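# Index the turntable one hole clockwise and reseat the plunger

## Task

Rotate the turntable by exactly one hole in the clockwise direction as viewed from above, so that the plunger's pin has dropped all the way into the new hole. At the end the fixture must stand upright on the deck and neither gripper may be touching it.

## Robot and tools

Robot: two 6-joint arms with parallel grippers, left_arm and right_arm. Each result reports both arms.

Frames. The scene frame has its origin at table-top height, halfway between the two nominal arm bases. +z points up, +x points out over the table, and left_arm sits on the +y side. Image left and right do not match the arm names. Calibrated bases in the scene frame: left_arm at (+0.025, +0.326, +0.031) m, quat_wxyz (+1.000, 0, 0, +0.003). right_arm at (-0.004, -0.268, +0.031) m, quat_wxyz (+1.000, 0, 0, -0.018). Both bases have +z up. end_effector_position (m) and end_effector_quat_wxyz are given in that arm's own base frame. Fixed cameras and the table use the scene frame. The printed hand pose can be off by a few cm, and more at long reach. end_effector_position is the point between the finger pads, about 1 cm behind the tips. The fingers point along the gripper's +z axis and close along its y axis.

Row layout. Every commanded row has 14 numbers. The first 7 belong to left_arm and the next 7 to right_arm. Each block of 7 is waist, shoulder, elbow, wrist roll, wrist yaw, wrist pitch, then the gripper opening. Use this order only. The joint values are absolute target angles in radians, not offsets. Stated ranges: waist -2.618 to 3.054; shoulder 0.000 to 3.142; elbow 0.000 to 3.142; wrist pitch -1.571 to 1.571; wrist yaw -1.571 to 1.571; wrist roll -2.094 to 2.094. True ends can differ by up to 0.059 rad. A target more than 0.059 rad beyond a stated end, and farther out than the current angle, gets the call refused. A request past a real end stops at that end and may print "joint sent to its limit". Opening is a scale from -1 (closed) to +1 (fully open). It is not in metres. Always resend the arm you are not moving at its current values, because a 0 opening is a real command.

Tools.
- execute_actions(actions, cameras): actions is a list of actions. Each action is a table of up to 15 rows, and each row runs for one step of 1/30 s. If a table is shorter than 15 rows, its last row holds for the remaining steps. An empty list only returns the current state.
- move(target, speed, blend, opening_speed, blocking, cameras): target is one 14-number row or a list of up to 15 rows. These are absolute joint goals, and all joints are interpolated together, so the hands follow curved paths. speed is the peak rad/s of the joint with the longest travel: 0.01 to 2, default 0.5. It can be one value or one per target. blend (rad) rounds the corners at intermediate targets; the default 0 stops at each one. opening_speed is the rate of change of the opening, per second, on the -1..+1 scale, minimum 0.2. blocking=false returns after about 0.5 s while the move carries on, and a new move then takes over from it. The result adds a "move:" line, for example done, off_target (a joint ended more than 0.035 rad from its goal), moving, held or fault, with the worst joint error per arm. done does not mean there was no contact. Moves do not avoid obstacles or the other arm.
- wait(seconds): 0 to 10. The arms hold their last commands, and a running move keeps going.
- stop(): brakes the running move to rest. Faster moves need more room to stop.
- zoom_image(camera, region): camera is cam_head_left, cam_head_right, cam_left_wrist or cam_right_wrist. region is [x0, y0, x1, y1] in pixels, with the origin at the top left, and may be at most 504 by 504. It only works on a camera included in the latest images. All four images are 896x504.
- read_manual(section): returns licence texts only.
- finished_scene(scene): ends the current scene with its number. This cannot be undone.

Result lines. Joint positions and Joint velocities list each arm's joints in row order (rad, rad/s), then the finger-pad gap in m (0.094 when fully open). "within noise" means that arm is still. Joint targets shows the angles the joints are currently driven toward. To hold a joint still, resend that value. Tool commands gives the current opening commands. grip_measured uses the opening scale and reads slightly wide when empty. On a hard part it reads up to about 0.064 narrower than the part. Joint torques are listed in joint order, positive toward larger angles, and include gravity and offsets. Joints 1 to 3 wrap at ±28 N m. Action-based calls also list joint positions at some of the steps. "joint command not followed" means the clearance check changed targets. It does not stop the two grippers from colliding.

Motion limits. At each step, a target can only lead the measured angle by 0.202 (waist), 0.258 (shoulder), 0.3 (elbow), 0.573 (wrist pitch) or 0.522 (wrist yaw and roll) rad. If the targets would move a gripper more than 200 mm from where it is, they are scaled back. Very small turns may not start at all. While you think, the simulation keeps running.

Gripping. The gripper pushes at full force from about 0.05 below the opening at first contact (0.11 on small or round parts), at roughly 50 to 64 N per pad. Close slowly on anything fragile. To release, command an opening well above grip_measured.

Avoid: dropping parts, letting go of anything that is still moving, fast impacts, pressing hard, and arm-to-arm contact, which can fail the task. Do not let anything leave the table. Watch motor heat, which rises from holding loads, long reaches and pushing against resistance. MOTOR HOT appears at 75 °C. At 90 °C that arm folds and stays idle. At 100 °C it goes limp.

Each tool is called after "Call:" as name(argument=value, ...), one argument or row to a line, values as JSON.

## Session

Call:
execute_actions(
  actions=[],
)

Scene clock: 0.00 s.
left_arm: end_effector_position=(+0.3695, +0.0210, +0.1447) grip_measured=+1.000 end_effector_quat_wxyz=(+0.691, -0.046, +0.720, +0.036) | right_arm: end_effector_position=(+0.3642, -0.0543, +0.1341) grip_measured=+1.000 end_effector_quat_wxyz=(+0.671, +0.135, +0.726, -0.062)
Joint names: [waist, shoulder, elbow, wrist roll, wrist yaw, wrist pitch]
Joint positions: left_arm=[-0.002 1.545 0.182 -0.017 -0.116 1.321 0.094] | right_arm=[-0.036 1.532 0.189 0.115 0.24 1.248 0.094]
Joint velocities: within noise
Joint torques (N m): no reading
Heat: left arm: 33 °C; right arm: 32 °C.
Joint targets: left_arm=[-0.002 1.540 0.186 -0.017 -0.116 1.320] | right_arm=[-0.036 1.528 0.192 0.114 0.240 1.243]
Tool commands: left_gripper/opening=+1.0 right_gripper/opening=+1.0

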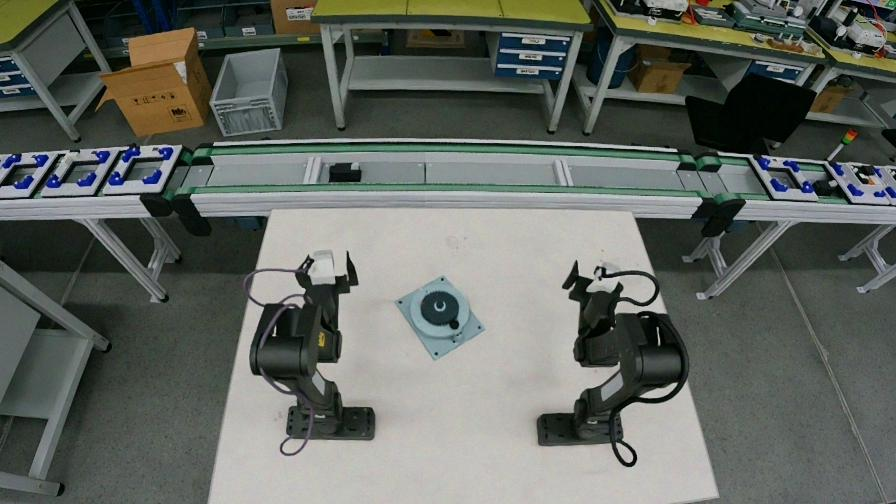

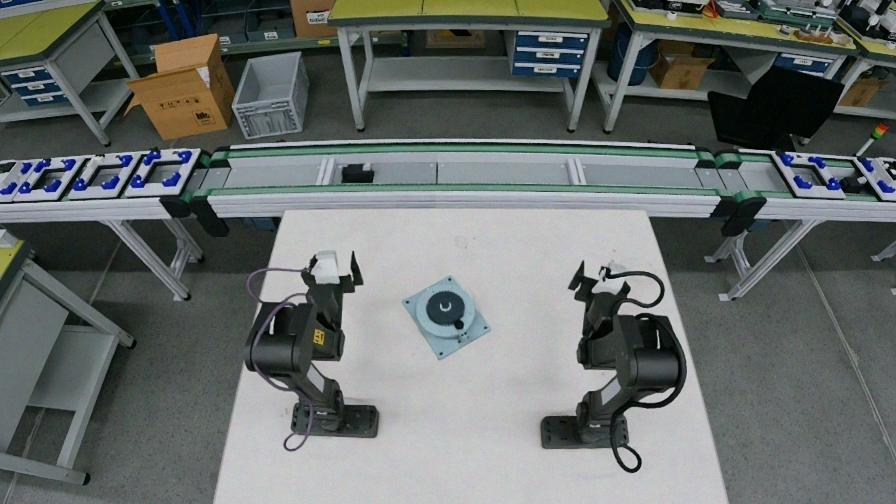

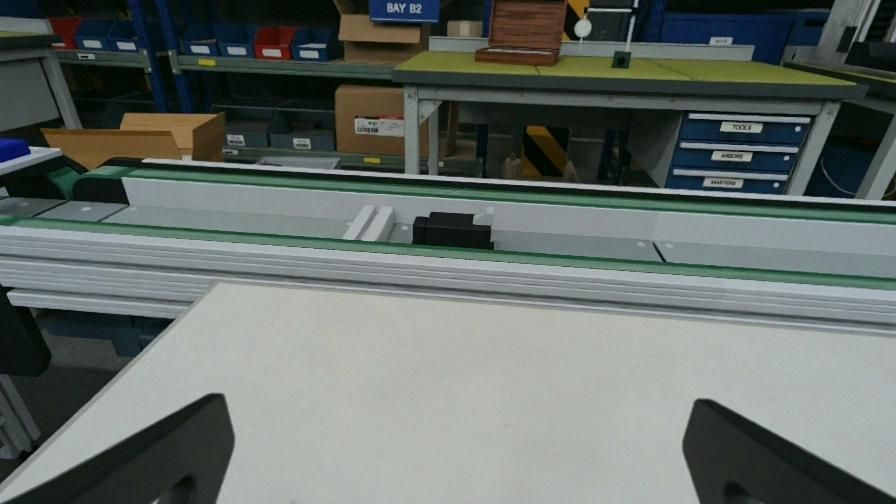

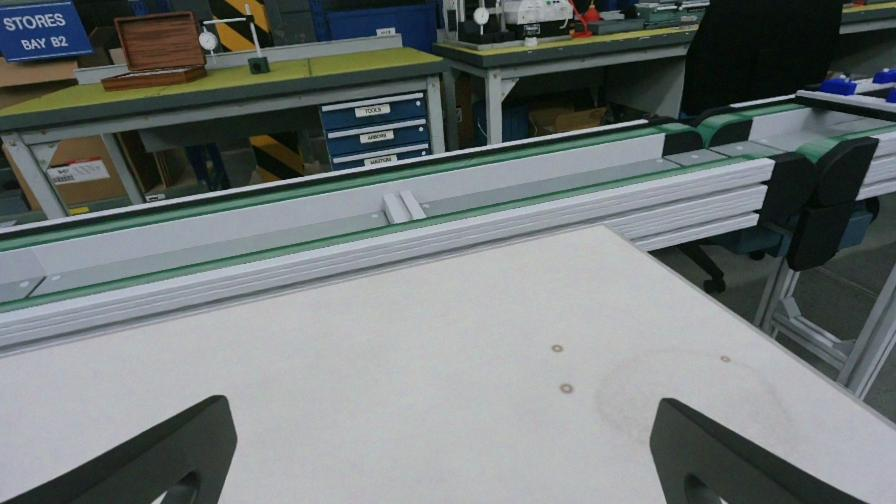

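Call:
zoom_image(
  camera="cam_head_left",
  region=[380, 260, 500, 370],
)

Call:
zoom_image(
  camera="cam_head_right",
  region=[390, 260, 510, 370],
)

Scaled by 4.200 from the camera's 896x504 image, which has a finer 1280x720 frame.

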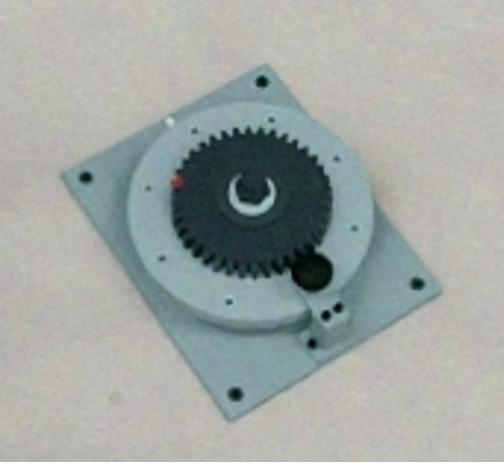

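Scaled by 4.200 from the camera's 896x504 image, which has a finer 1280x720 frame.

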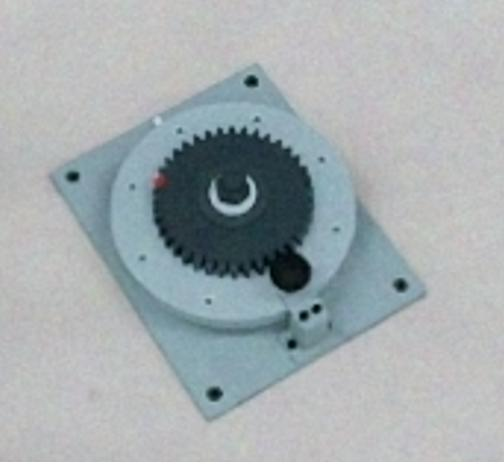

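Call:
move(
  target=[
    [-0.77,1.933,1.905,0,0,-1.52,1,-0.036,1.528,0.192,0.114,0.240,1.243,1],
  ],
  speed=1.0,
)

Scene clock: 57.87 s.
left_arm: end_effector_position=(+0.2626, -0.2516, +0.1701) grip_measured=+1.000 end_effector_quat_wxyz=(+0.016, +0.371, +0.929, -0.004) | right_arm: end_effector_position=(+0.3642, -0.0543, +0.1341) grip_measured=+1.000 end_effector_quat_wxyz=(+0.671, +0.135, +0.726, -0.062)
Joint names: [waist, shoulder, elbow, wrist roll, wrist yaw, wrist pitch]
Joint positions: left_arm=[-0.769 1.914 1.879 -0.01 -0.006 -1.503 0.094] | right_arm=[-0.036 1.532 0.189 0.115 0.24 1.248 0.094]
Joint velocities: within noise
Joint torques (N m): left_arm=[-0.08 -8.01 6.91 0.12 0.05 0.28] | right_arm=[-0.12 -4.49 6.11 0.02 0.01 1.71]
Heat: left arm: 33 °C; right arm: 34 °C.
Joint targets: left_arm=[-0.770 1.933 1.905 0.000 0.000 -1.520] | right_arm=[-0.036 1.528 0.192 0.114 0.240 1.243]
move: done

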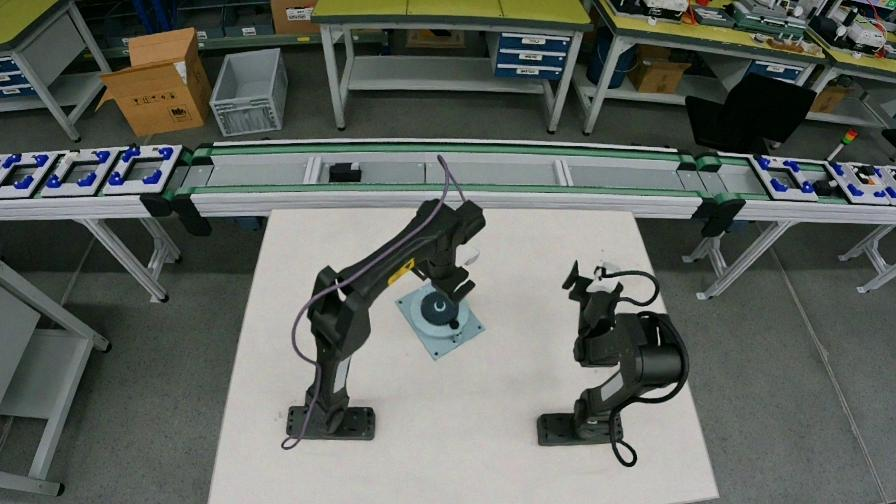

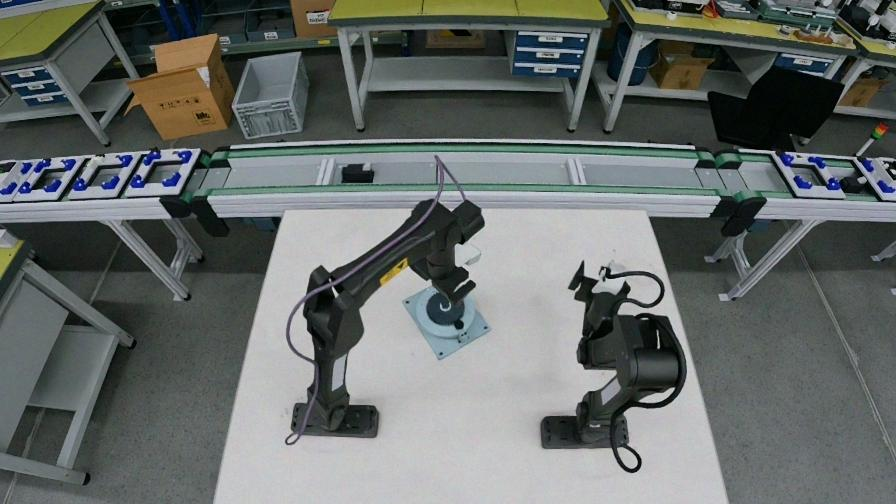

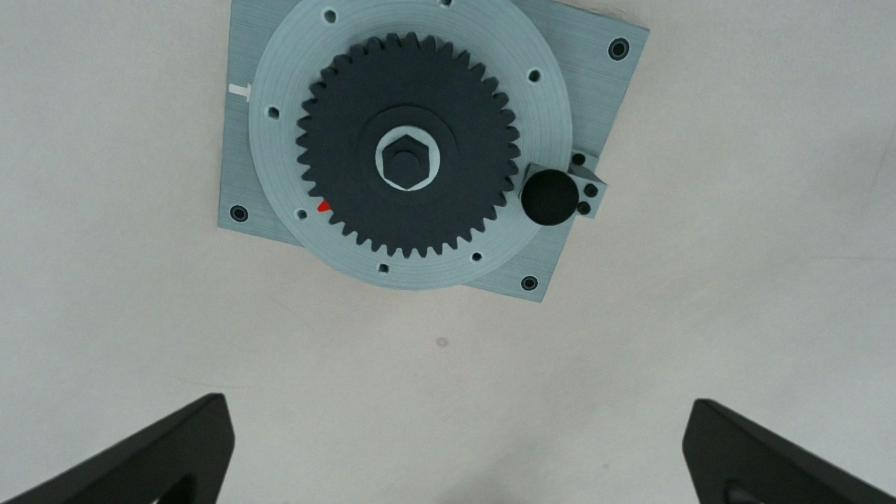

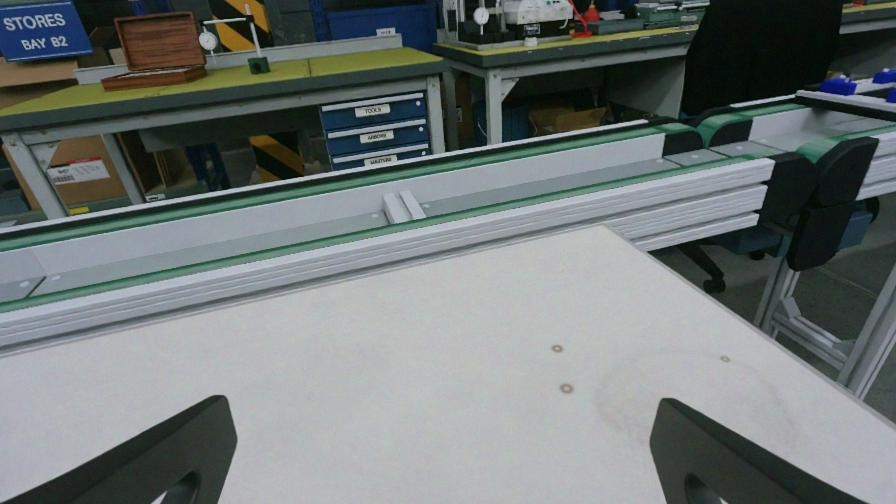

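Call:
zoom_image(
  camera="cam_left_wrist",
  region=[470, 100, 670, 240],
)

Call:
zoom_image(
  camera="cam_left_wrist",
  region=[200, 0, 660, 310],
)

Scaled by 2.520 from the camera's 896x504 image, which has a finer 1280x720 frame.

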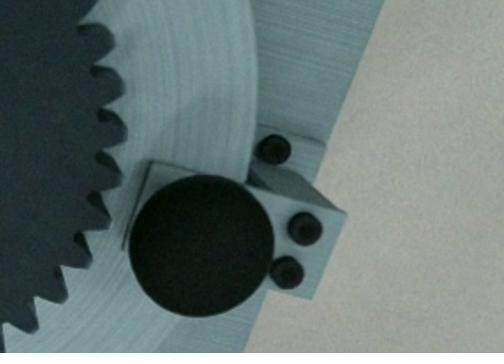

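Scaled by 1.096 from the camera's 896x504 image, which has a finer 1280x720 frame.

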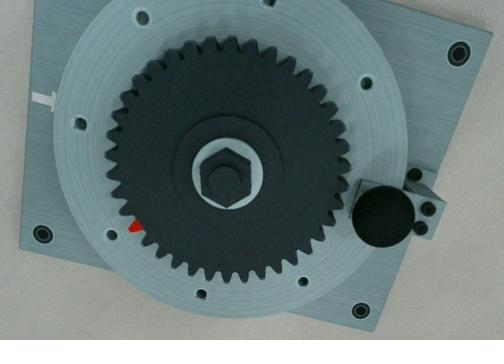

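Call:
move(
  target=[
    [-0.77,1.933,1.905,0,0,-1.52,1,0.82,1.0,0.02,0,0,0.5,1],
  ],
  speed=0.8,
  cameras=["cam_right_wrist","cam_head_left"],
)

Scene clock: 82.37 s.
left_arm: end_effector_position=(+0.2625, -0.2514, +0.1701) grip_measured=+1.000 end_effector_quat_wxyz=(+0.016, +0.371, +0.929, -0.003) | right_arm: end_effector_position=(+0.1989, +0.2082, +0.0599) grip_measured=+1.000 end_effector_quat_wxyz=(+0.482, -0.330, +0.785, +0.205)
Joint names: [waist, shoulder, elbow, wrist roll, wrist yaw, wrist pitch]
Joint positions: left_arm=[-0.769 1.914 1.879 -0.009 -0.006 -1.504 0.094] | right_arm=[0.812 1.014 0.03 0.01 0.011 0.517 0.094]
Joint velocities: within noise
Joint torques (N m): left_arm=[-0.06 -8.02 6.94 0.12 0.04 0.27] | right_arm=[0.73 -2.11 6.76 -0.07 -0.12 1.53]
Heat: left arm: 33 °C; right arm: 34 °C.
Joint targets: left_arm=[-0.770 1.933 1.905 0.000 0.000 -1.520] | right_arm=[0.820 1.000 0.020 0.000 0.000 0.500]
move: done
Images, in order (width x height): cam_head_left 896x504, cam_right_wrist 896x504.

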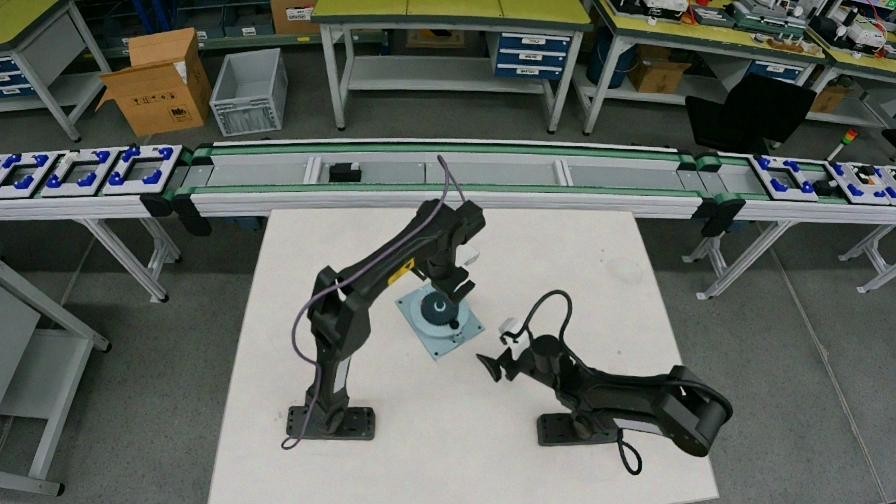

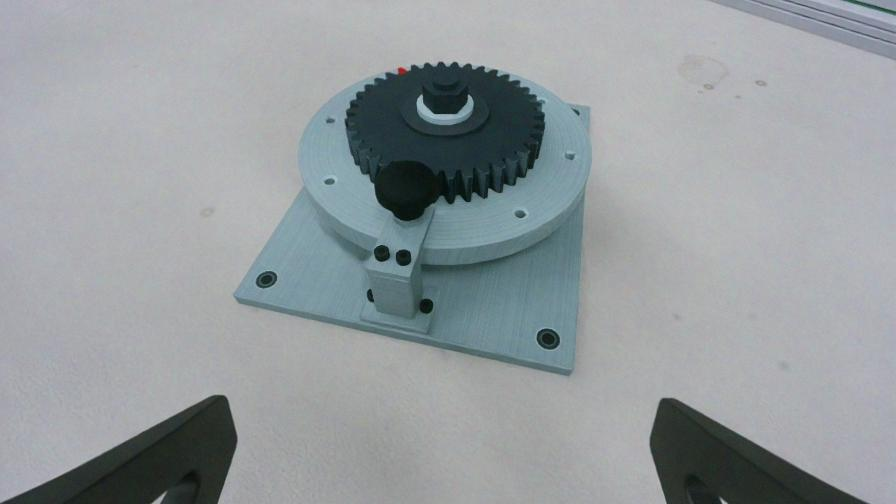

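Call:
zoom_image(
  camera="cam_left_wrist",
  region=[360, 110, 460, 210],
)

Call:
zoom_image(
  camera="cam_right_wrist",
  region=[290, 50, 600, 340],
)

This scene's latest camera images include none from cam_left_wrist. They are from: cam_head_left, cam_right_wrist. cam_left_wrist's image comes with the result of a call that names it in "cameras".

Scaled by 1.626 from the camera's 896x504 image, which has a finer 1280x720 frame.

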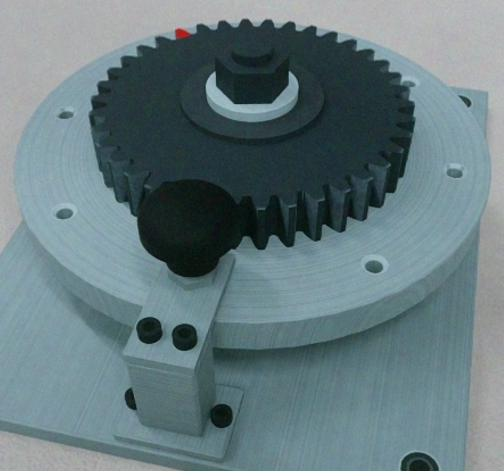

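Call:
move(
  target=[
    [-0.715,2.05,1.79,0.008,0.006,-1.32,1,0.82,1.0,0.02,0,0,0.5,1],
  ],
  speed=0.6,
  cameras=["cam_right_wrist","cam_left_wrist"],
)

Call:
zoom_image(
  camera="cam_left_wrist",
  region=[348, 200, 548, 400],
)

Scene clock: 182.17 s.
left_arm: end_effector_position=(+0.2939, -0.2544, +0.1037) grip_measured=+1.000 end_effector_quat_wxyz=(-0.006, +0.350, +0.937, +0.003) | right_arm: end_effector_position=(+0.1986, +0.2082, +0.0596) grip_measured=+1.000 end_effector_quat_wxyz=(+0.482, -0.330, +0.785, +0.205)
Joint names: [waist, shoulder, elbow, wrist roll, wrist yaw, wrist pitch]
Joint positions: left_arm=[-0.717 2.044 1.797 -0.002 -0.001 -1.338 0.094] | right_arm=[0.812 1.014 0.03 0.01 0.01 0.516 0.094]
Joint velocities: within noise
Joint torques (N m): left_arm=[0.13 -10.41 4.4 0.11 0.07 0.57] | right_arm=[0.72 -2.15 6.72 -0.09 -0.11 1.56]
Heat: left arm: 33 °C; right arm: 34 °C.
Joint targets: left_arm=[-0.715 2.050 1.790 0.008 0.006 -1.320] | right_arm=[0.820 1.000 0.020 0.000 0.000 0.500]
move: done
Images, in order (width x height): cam_left_wrist 896x504, cam_right_wrist 896x504.

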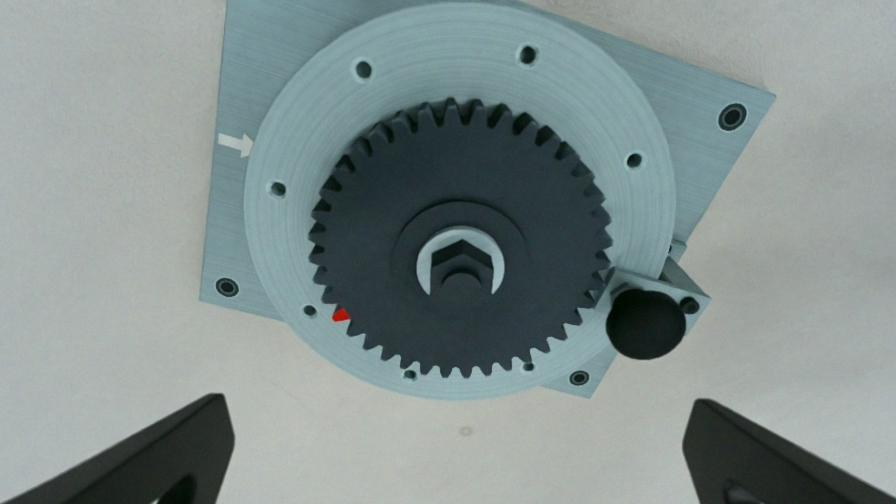

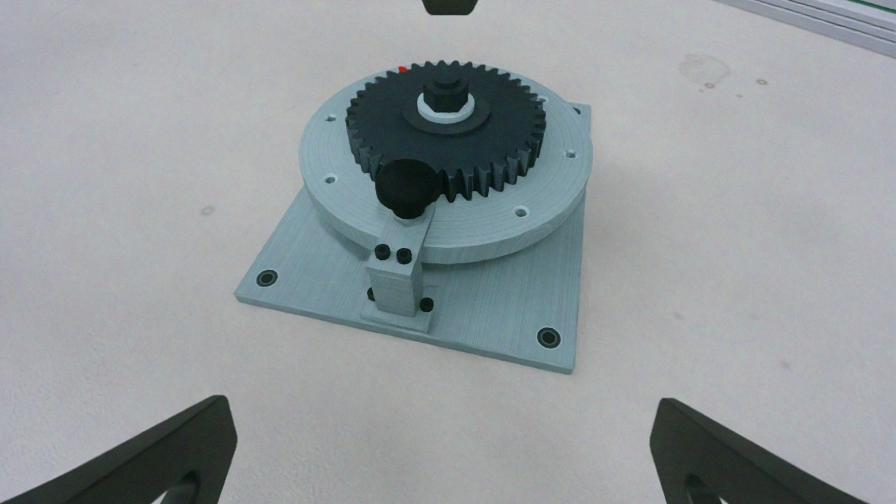

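Scaled by 2.520 from the camera's 896x504 image, which has a finer 1280x720 frame.

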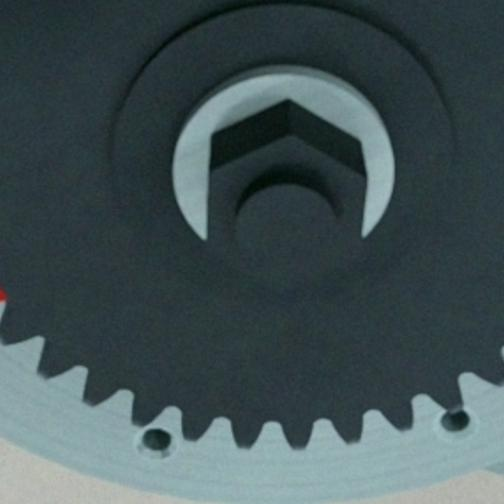

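Call:
move(
  target=[
    [-0.727,2.045,1.67,0.008,0.006,-1.2,0.3,0.82,1.0,0.02,0,0,0.5,1],
  ],
  speed=0.4,
  cameras=["cam_right_wrist","cam_left_wrist"],
)

Call:
zoom_image(
  camera="cam_left_wrist",
  region=[348, 250, 548, 450],
)

Call:
zoom_image(
  camera="cam_right_wrist",
  region=[340, 0, 540, 150],
)

Scene clock: 212.70 s.
left_arm: end_effector_position=(+0.2926, -0.2552, +0.0747) grip_measured=+0.302 end_effector_quat_wxyz=(-0.004, +0.351, +0.936, +0.002) | right_arm: end_effector_position=(+0.1986, +0.2082, +0.0596) grip_measured=+1.000 end_effector_quat_wxyz=(+0.482, -0.330, +0.785, +0.205)
Joint names: [waist, shoulder, elbow, wrist roll, wrist yaw, wrist pitch]
Joint positions: left_arm=[-0.72 2.044 1.682 -0.002 -0.001 -1.218 0.061] | right_arm=[0.812 1.014 0.03 0.009 0.01 0.515 0.094]
Joint velocities: within noise
Joint torques (N m): left_arm=[-0.58 -10.85 3.97 0.12 0.05 0.59] | right_arm=[0.68 -2.13 6.72 -0.09 -0.12 1.54]
Heat: left arm: 34 °C; right arm: 35 °C.
Joint targets: left_arm=[-0.727 2.045 1.670 0.008 0.006 -1.200] | right_arm=[0.820 1.000 0.020 0.000 0.000 0.500]
move: done
Images, in order (width x height): cam_left_wrist 896x504, cam_right_wrist 896x504.

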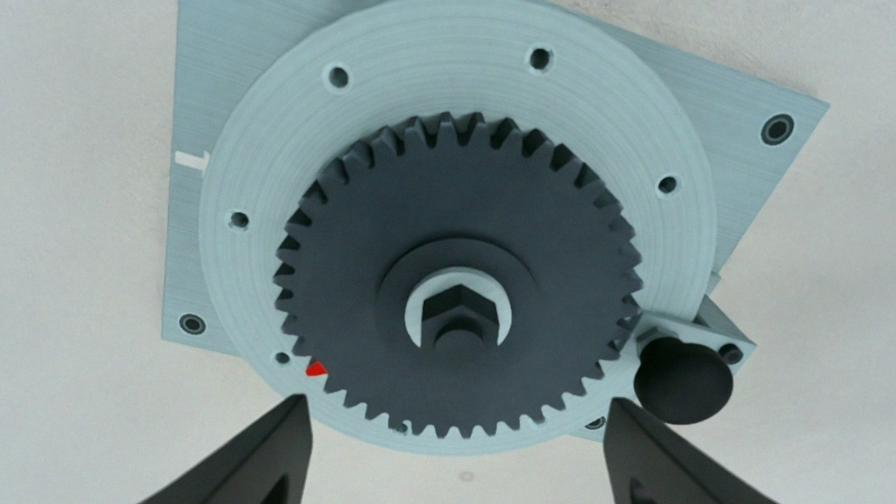

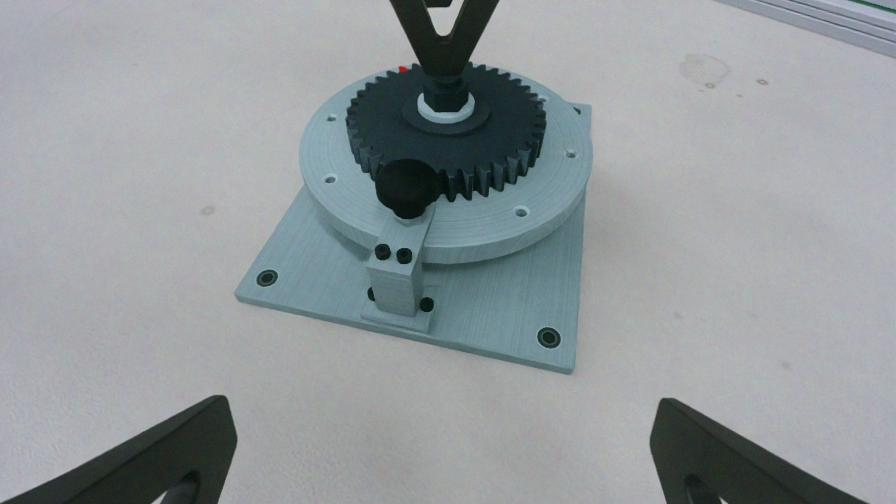

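Scaled by 2.520 from the camera's 896x504 image, which has a finer 1280x720 frame.

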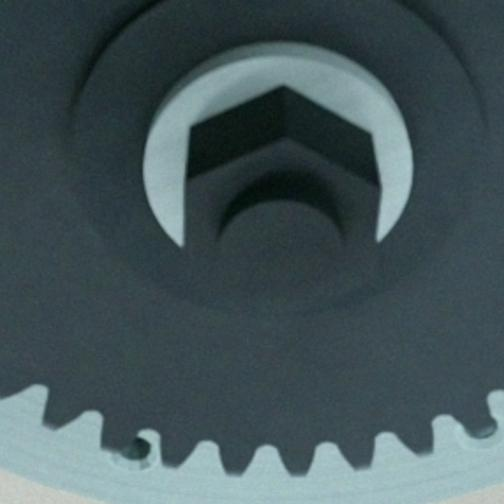

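Scaled by 2.520 from the camera's 896x504 image, which has a finer 1280x720 frame.

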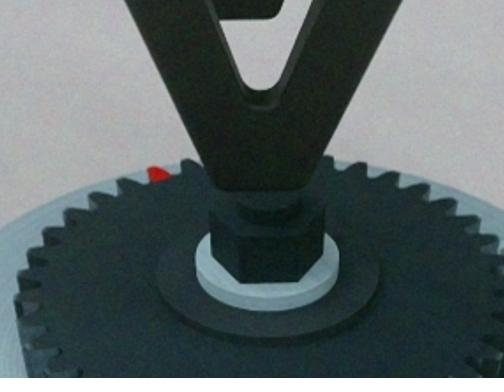

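Call:
move(
  target=[
    [-0.729,2.064,1.70,-1.047,0.006,-1.202,-0.2,0.85,1.66,0.10,0,0,1.21,0.2],
  ],
  speed=0.5,
  cameras=["cam_right_wrist","cam_left_wrist","cam_head_right"],
)

Call:
zoom_image(
  camera="cam_left_wrist",
  region=[348, 250, 548, 450],
)

Scene clock: 286.23 s.
left_arm: end_effector_position=(+0.2920, -0.2563, +0.0747) grip_measured=-0.198 end_effector_quat_wxyz=(-0.004, -0.157, +0.988, +0.002) | right_arm: end_effector_position=(+0.2241, +0.2495, +0.0504) grip_measured=+0.202 end_effector_quat_wxyz=(+0.521, -0.329, +0.753, +0.231)
Joint names: [waist, shoulder, elbow, wrist roll, wrist yaw, wrist pitch]
Joint positions: left_arm=[-0.722 2.044 1.682 -1.036 0.003 -1.217 0.038] | right_arm=[0.841 1.648 0.086 0.009 0.01 1.204 0.056]
Joint velocities: within noise
Joint torques (N m): left_arm=[-0.61 -9.13 6.27 -0.1 0.03 0.56] | right_arm=[0.72 -3.23 5.71 -0.07 -0.11 1.77]
Heat: left arm: 35 °C; right arm: 36 °C.
Joint targets: left_arm=[-0.729 2.064 1.700 -1.047 0.006 -1.202] | right_arm=[0.850 1.660 0.100 0.000 0.000 1.210]
move: done
Images, in order (width x height): cam_head_right 896x504, cam_left_wrist 896x504, cam_right_wrist 896x504.

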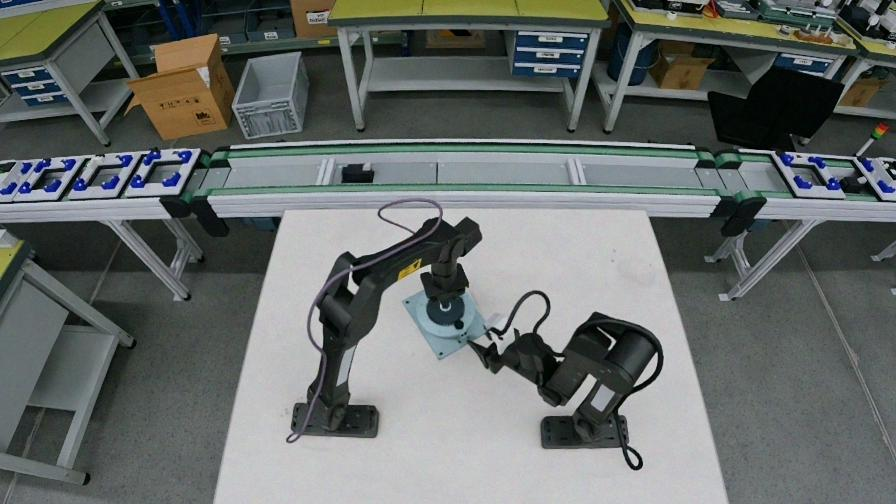

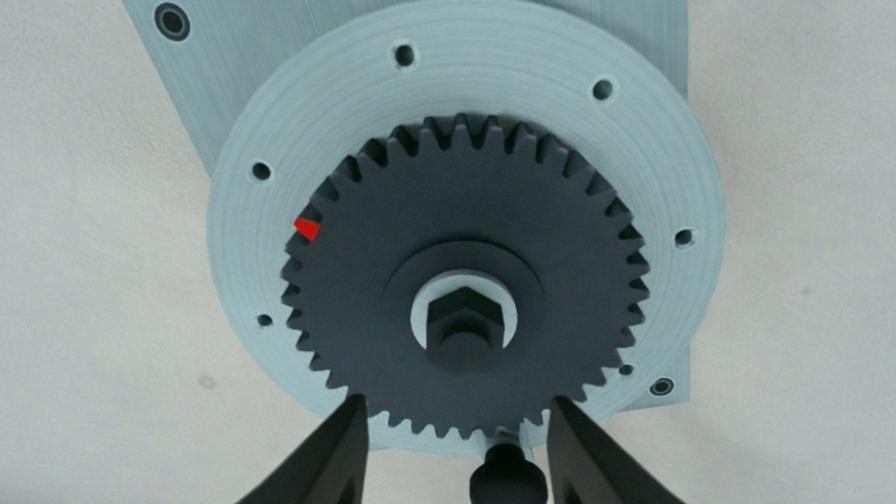

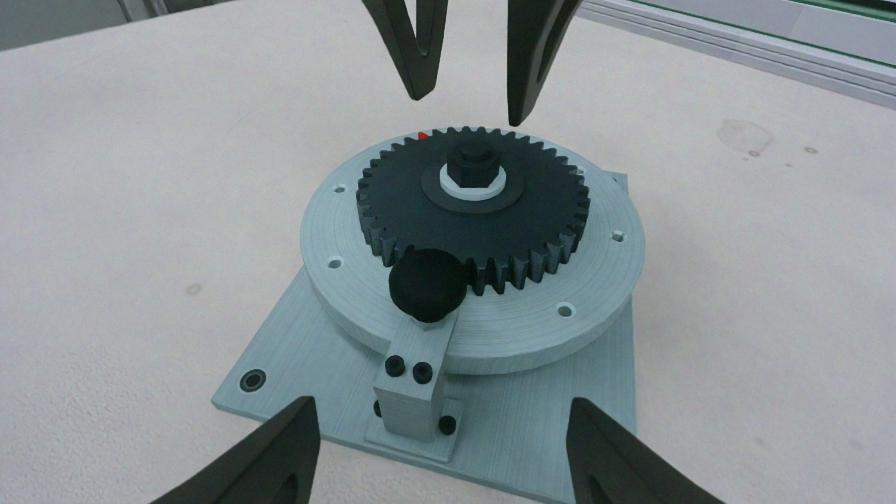

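Scaled by 2.520 from the camera's 896x504 image, which has a finer 1280x720 frame.

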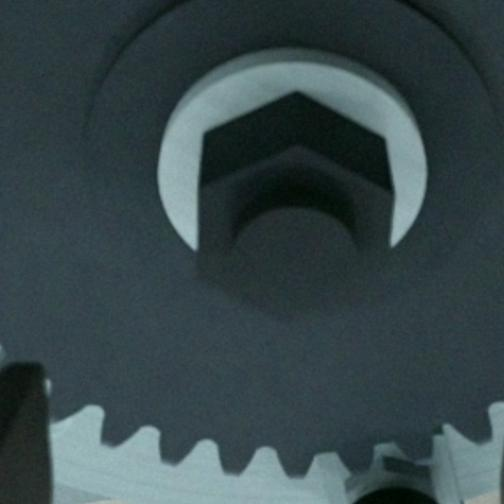

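Call:
move(
  target=[
    [-0.729,2.085,1.652,-1.047,0.006,-1.147,-0.2,0.85,1.66,0.10,0,0,1.21,0.2],
  ],
  speed=0.4,
  cameras=["cam_right_wrist","cam_left_wrist"],
)

Call:
zoom_image(
  camera="cam_left_wrist",
  region=[348, 304, 548, 504],
)

Scene clock: 308.87 s.
left_arm: end_effector_position=(+0.2975, -0.2613, +0.0623) grip_measured=-0.198 end_effector_quat_wxyz=(+0.001, -0.157, +0.988, -0.004) | right_arm: end_effector_position=(+0.2241, +0.2496, +0.0506) grip_measured=+0.202 end_effector_quat_wxyz=(+0.521, -0.329, +0.752, +0.232)
Joint names: [waist, shoulder, elbow, wrist roll, wrist yaw, wrist pitch]
Joint positions: left_arm=[-0.722 2.065 1.665 -1.037 0.004 -1.162 0.038] | right_arm=[0.842 1.648 0.086 0.009 0.01 1.205 0.056]
Joint velocities: within noise
Joint torques (N m): left_arm=[-0.61 -9.39 3.93 -0.09 0.01 0.6] | right_arm=[0.79 -3.22 5.71 -0.07 -0.12 1.78]
Heat: left arm: 35 °C; right arm: 38 °C.
Joint targets: left_arm=[-0.729 2.085 1.652 -1.047 0.006 -1.147] | right_arm=[0.850 1.660 0.100 0.000 0.000 1.210]
move: done
Images, in order (width x height): cam_left_wrist 896x504, cam_right_wrist 896x504.

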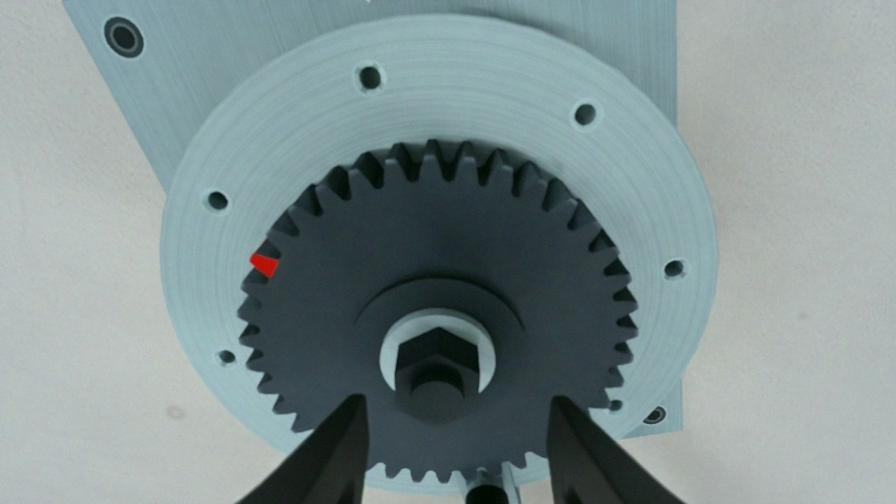

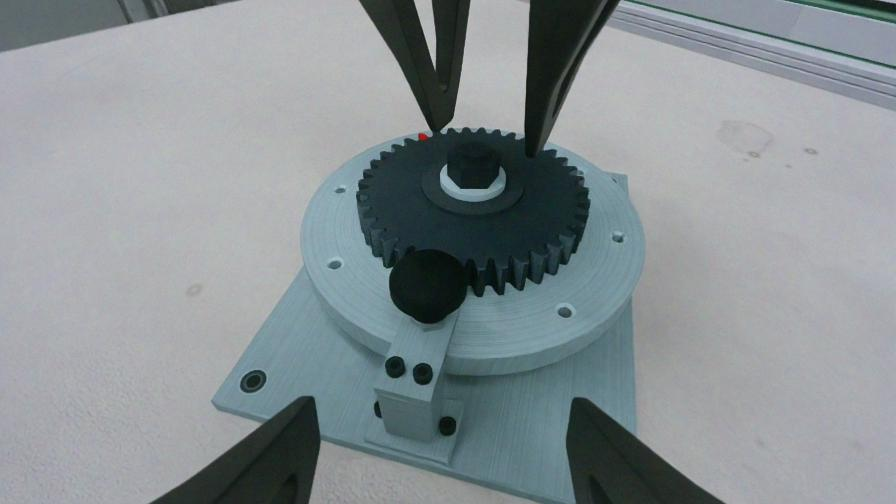

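Scaled by 2.520 from the camera's 896x504 image, which has a finer 1280x720 frame.

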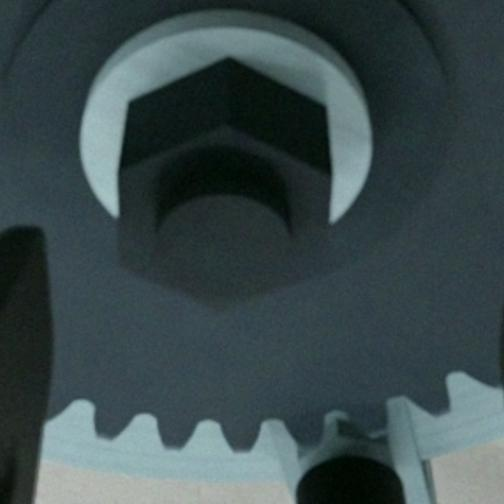

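Call:
move(
  target=[
    [-0.724,2.085,1.626,-1.047,0.006,-1.117,-0.2,0.85,1.66,0.10,0,0,1.21,0.2],
  ],
  speed=0.3,
  cameras=["cam_right_wrist","cam_left_wrist"],
)

Call:
zoom_image(
  camera="cam_left_wrist",
  region=[348, 304, 548, 504],
)

Call:
zoom_image(
  camera="cam_right_wrist",
  region=[360, 50, 600, 230],
)

Scene clock: 339.70 s.
left_arm: end_effector_position=(+0.2977, -0.2614, +0.0561) grip_measured=-0.198 end_effector_quat_wxyz=(+0.003, -0.157, +0.988, -0.006) | right_arm: end_effector_position=(+0.2241, +0.2496, +0.0507) grip_measured=+0.202 end_effector_quat_wxyz=(+0.521, -0.329, +0.752, +0.232)
Joint names: [waist, shoulder, elbow, wrist roll, wrist yaw, wrist pitch]
Joint positions: left_arm=[-0.722 2.065 1.64 -1.038 0.004 -1.133 0.038] | right_arm=[0.842 1.648 0.086 0.009 0.01 1.205 0.056]
Joint velocities: within noise
Joint torques (N m): left_arm=[-0.21 -9.33 3.84 -0.1 0.02 0.64] | right_arm=[0.73 -3.17 5.71 -0.06 -0.11 1.79]
Heat: left arm: 35 °C; right arm: 38 °C.
Joint targets: left_arm=[-0.724 2.085 1.626 -1.047 0.006 -1.117] | right_arm=[0.850 1.660 0.100 0.000 0.000 1.210]
move: done
Images, in order (width x height): cam_left_wrist 896x504, cam_right_wrist 896x504.

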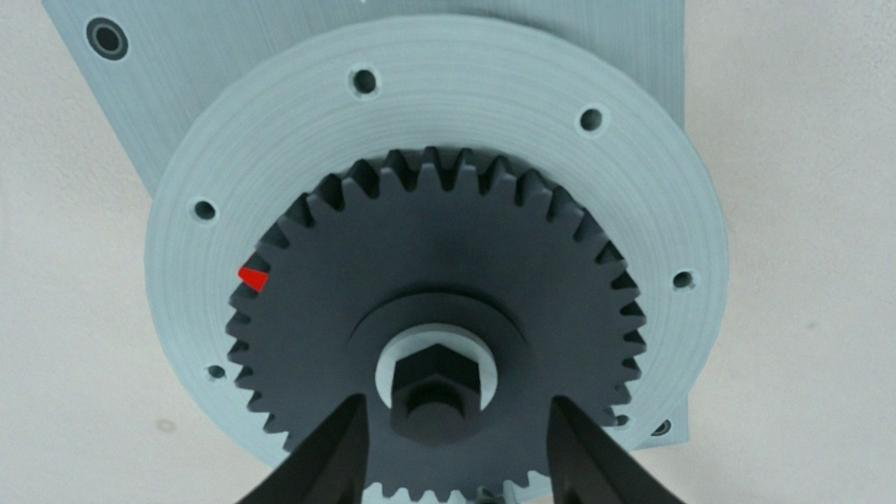

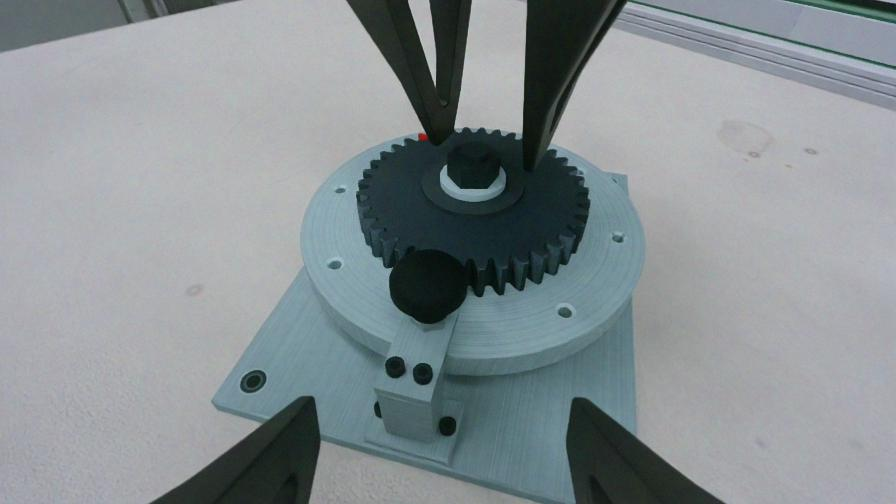

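Scaled by 2.520 from the camera's 896x504 image, which has a finer 1280x720 frame.

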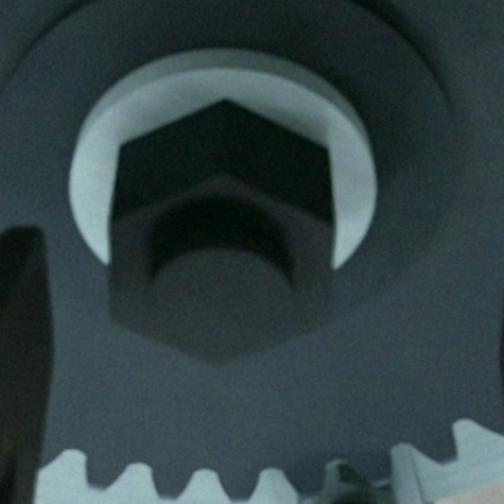

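Scaled by 2.100 from the camera's 896x504 image, which has a finer 1280x720 frame.

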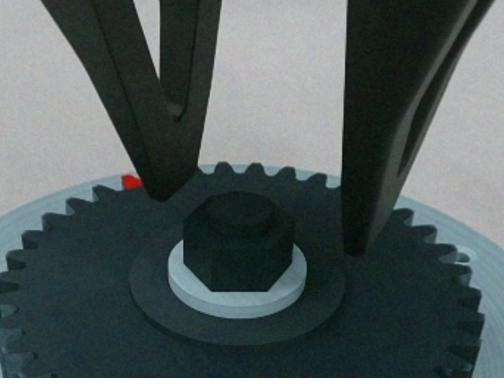

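Call:
move(
  target=[
    [-0.701,2.085,1.635,-1.047,0.006,-1.117,-0.2,0.85,1.66,0.10,0,0,1.21,0.2],
  ],
  speed=0.3,
  cameras=["cam_right_wrist","cam_left_wrist"],
)

Call:
zoom_image(
  camera="cam_left_wrist",
  region=[348, 304, 548, 504],
)

Call:
zoom_image(
  camera="cam_right_wrist",
  region=[360, 50, 600, 230],
)

Scene clock: 359.33 s.
left_arm: end_effector_position=(+0.3016, -0.2573, +0.0561) grip_measured=-0.198 end_effector_quat_wxyz=(+0.003, -0.164, +0.986, -0.007) | right_arm: end_effector_position=(+0.2241, +0.2496, +0.0507) grip_measured=+0.202 end_effector_quat_wxyz=(+0.521, -0.329, +0.752, +0.232)
Joint names: [waist, shoulder, elbow, wrist roll, wrist yaw, wrist pitch]
Joint positions: left_arm=[-0.707 2.065 1.64 -1.038 0.004 -1.132 0.038] | right_arm=[0.842 1.648 0.086 0.009 0.01 1.205 0.056]
Joint velocities: within noise
Joint torques (N m): left_arm=[0.5 -9.39 4.51 -0.09 0.02 0.61] | right_arm=[0.76 -3.21 5.68 -0.07 -0.11 1.77]
Heat: left arm: 35 °C; right arm: 39 °C.
Joint targets: left_arm=[-0.701 2.085 1.635 -1.047 0.006 -1.117] | right_arm=[0.850 1.660 0.100 0.000 0.000 1.210]
move: done
Images, in order (width x height): cam_left_wrist 896x504, cam_right_wrist 896x504.

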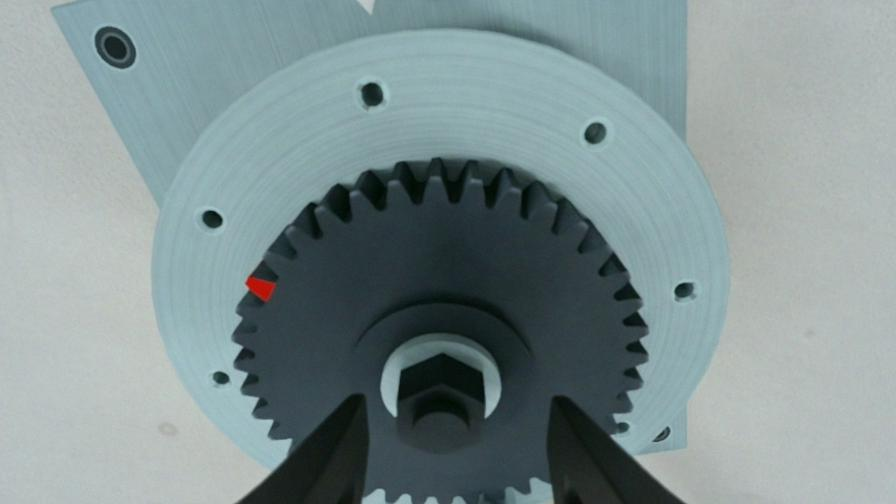

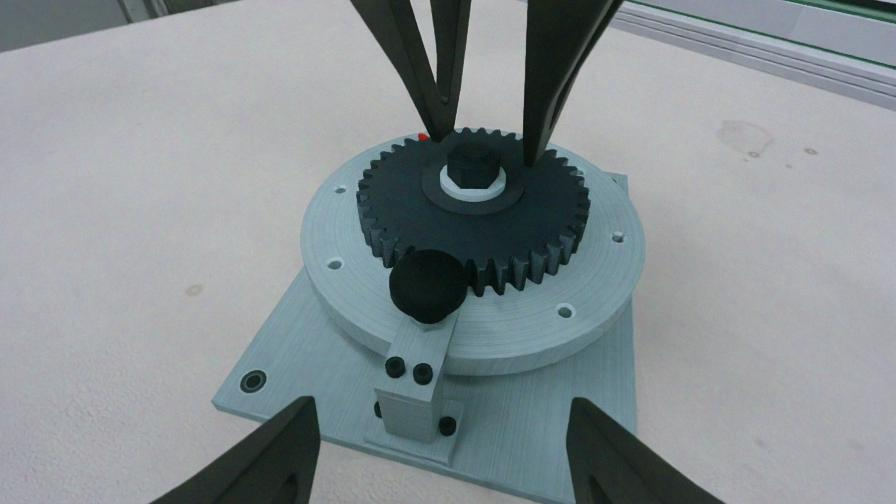

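Scaled by 2.520 from the camera's 896x504 image, which has a finer 1280x720 frame.

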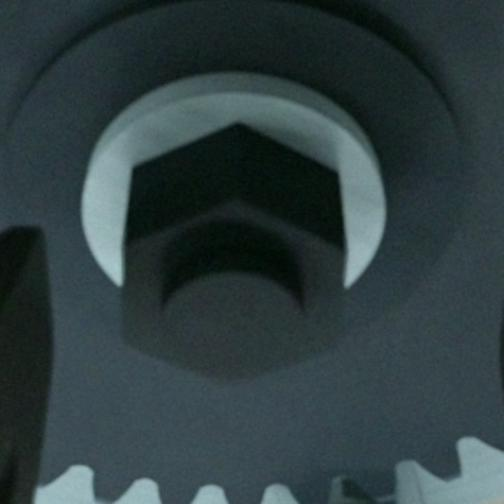

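Scaled by 2.100 from the camera's 896x504 image, which has a finer 1280x720 frame.

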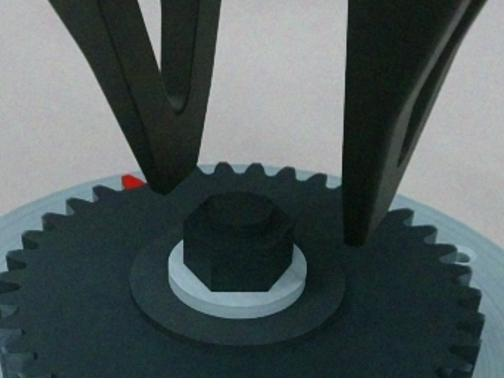

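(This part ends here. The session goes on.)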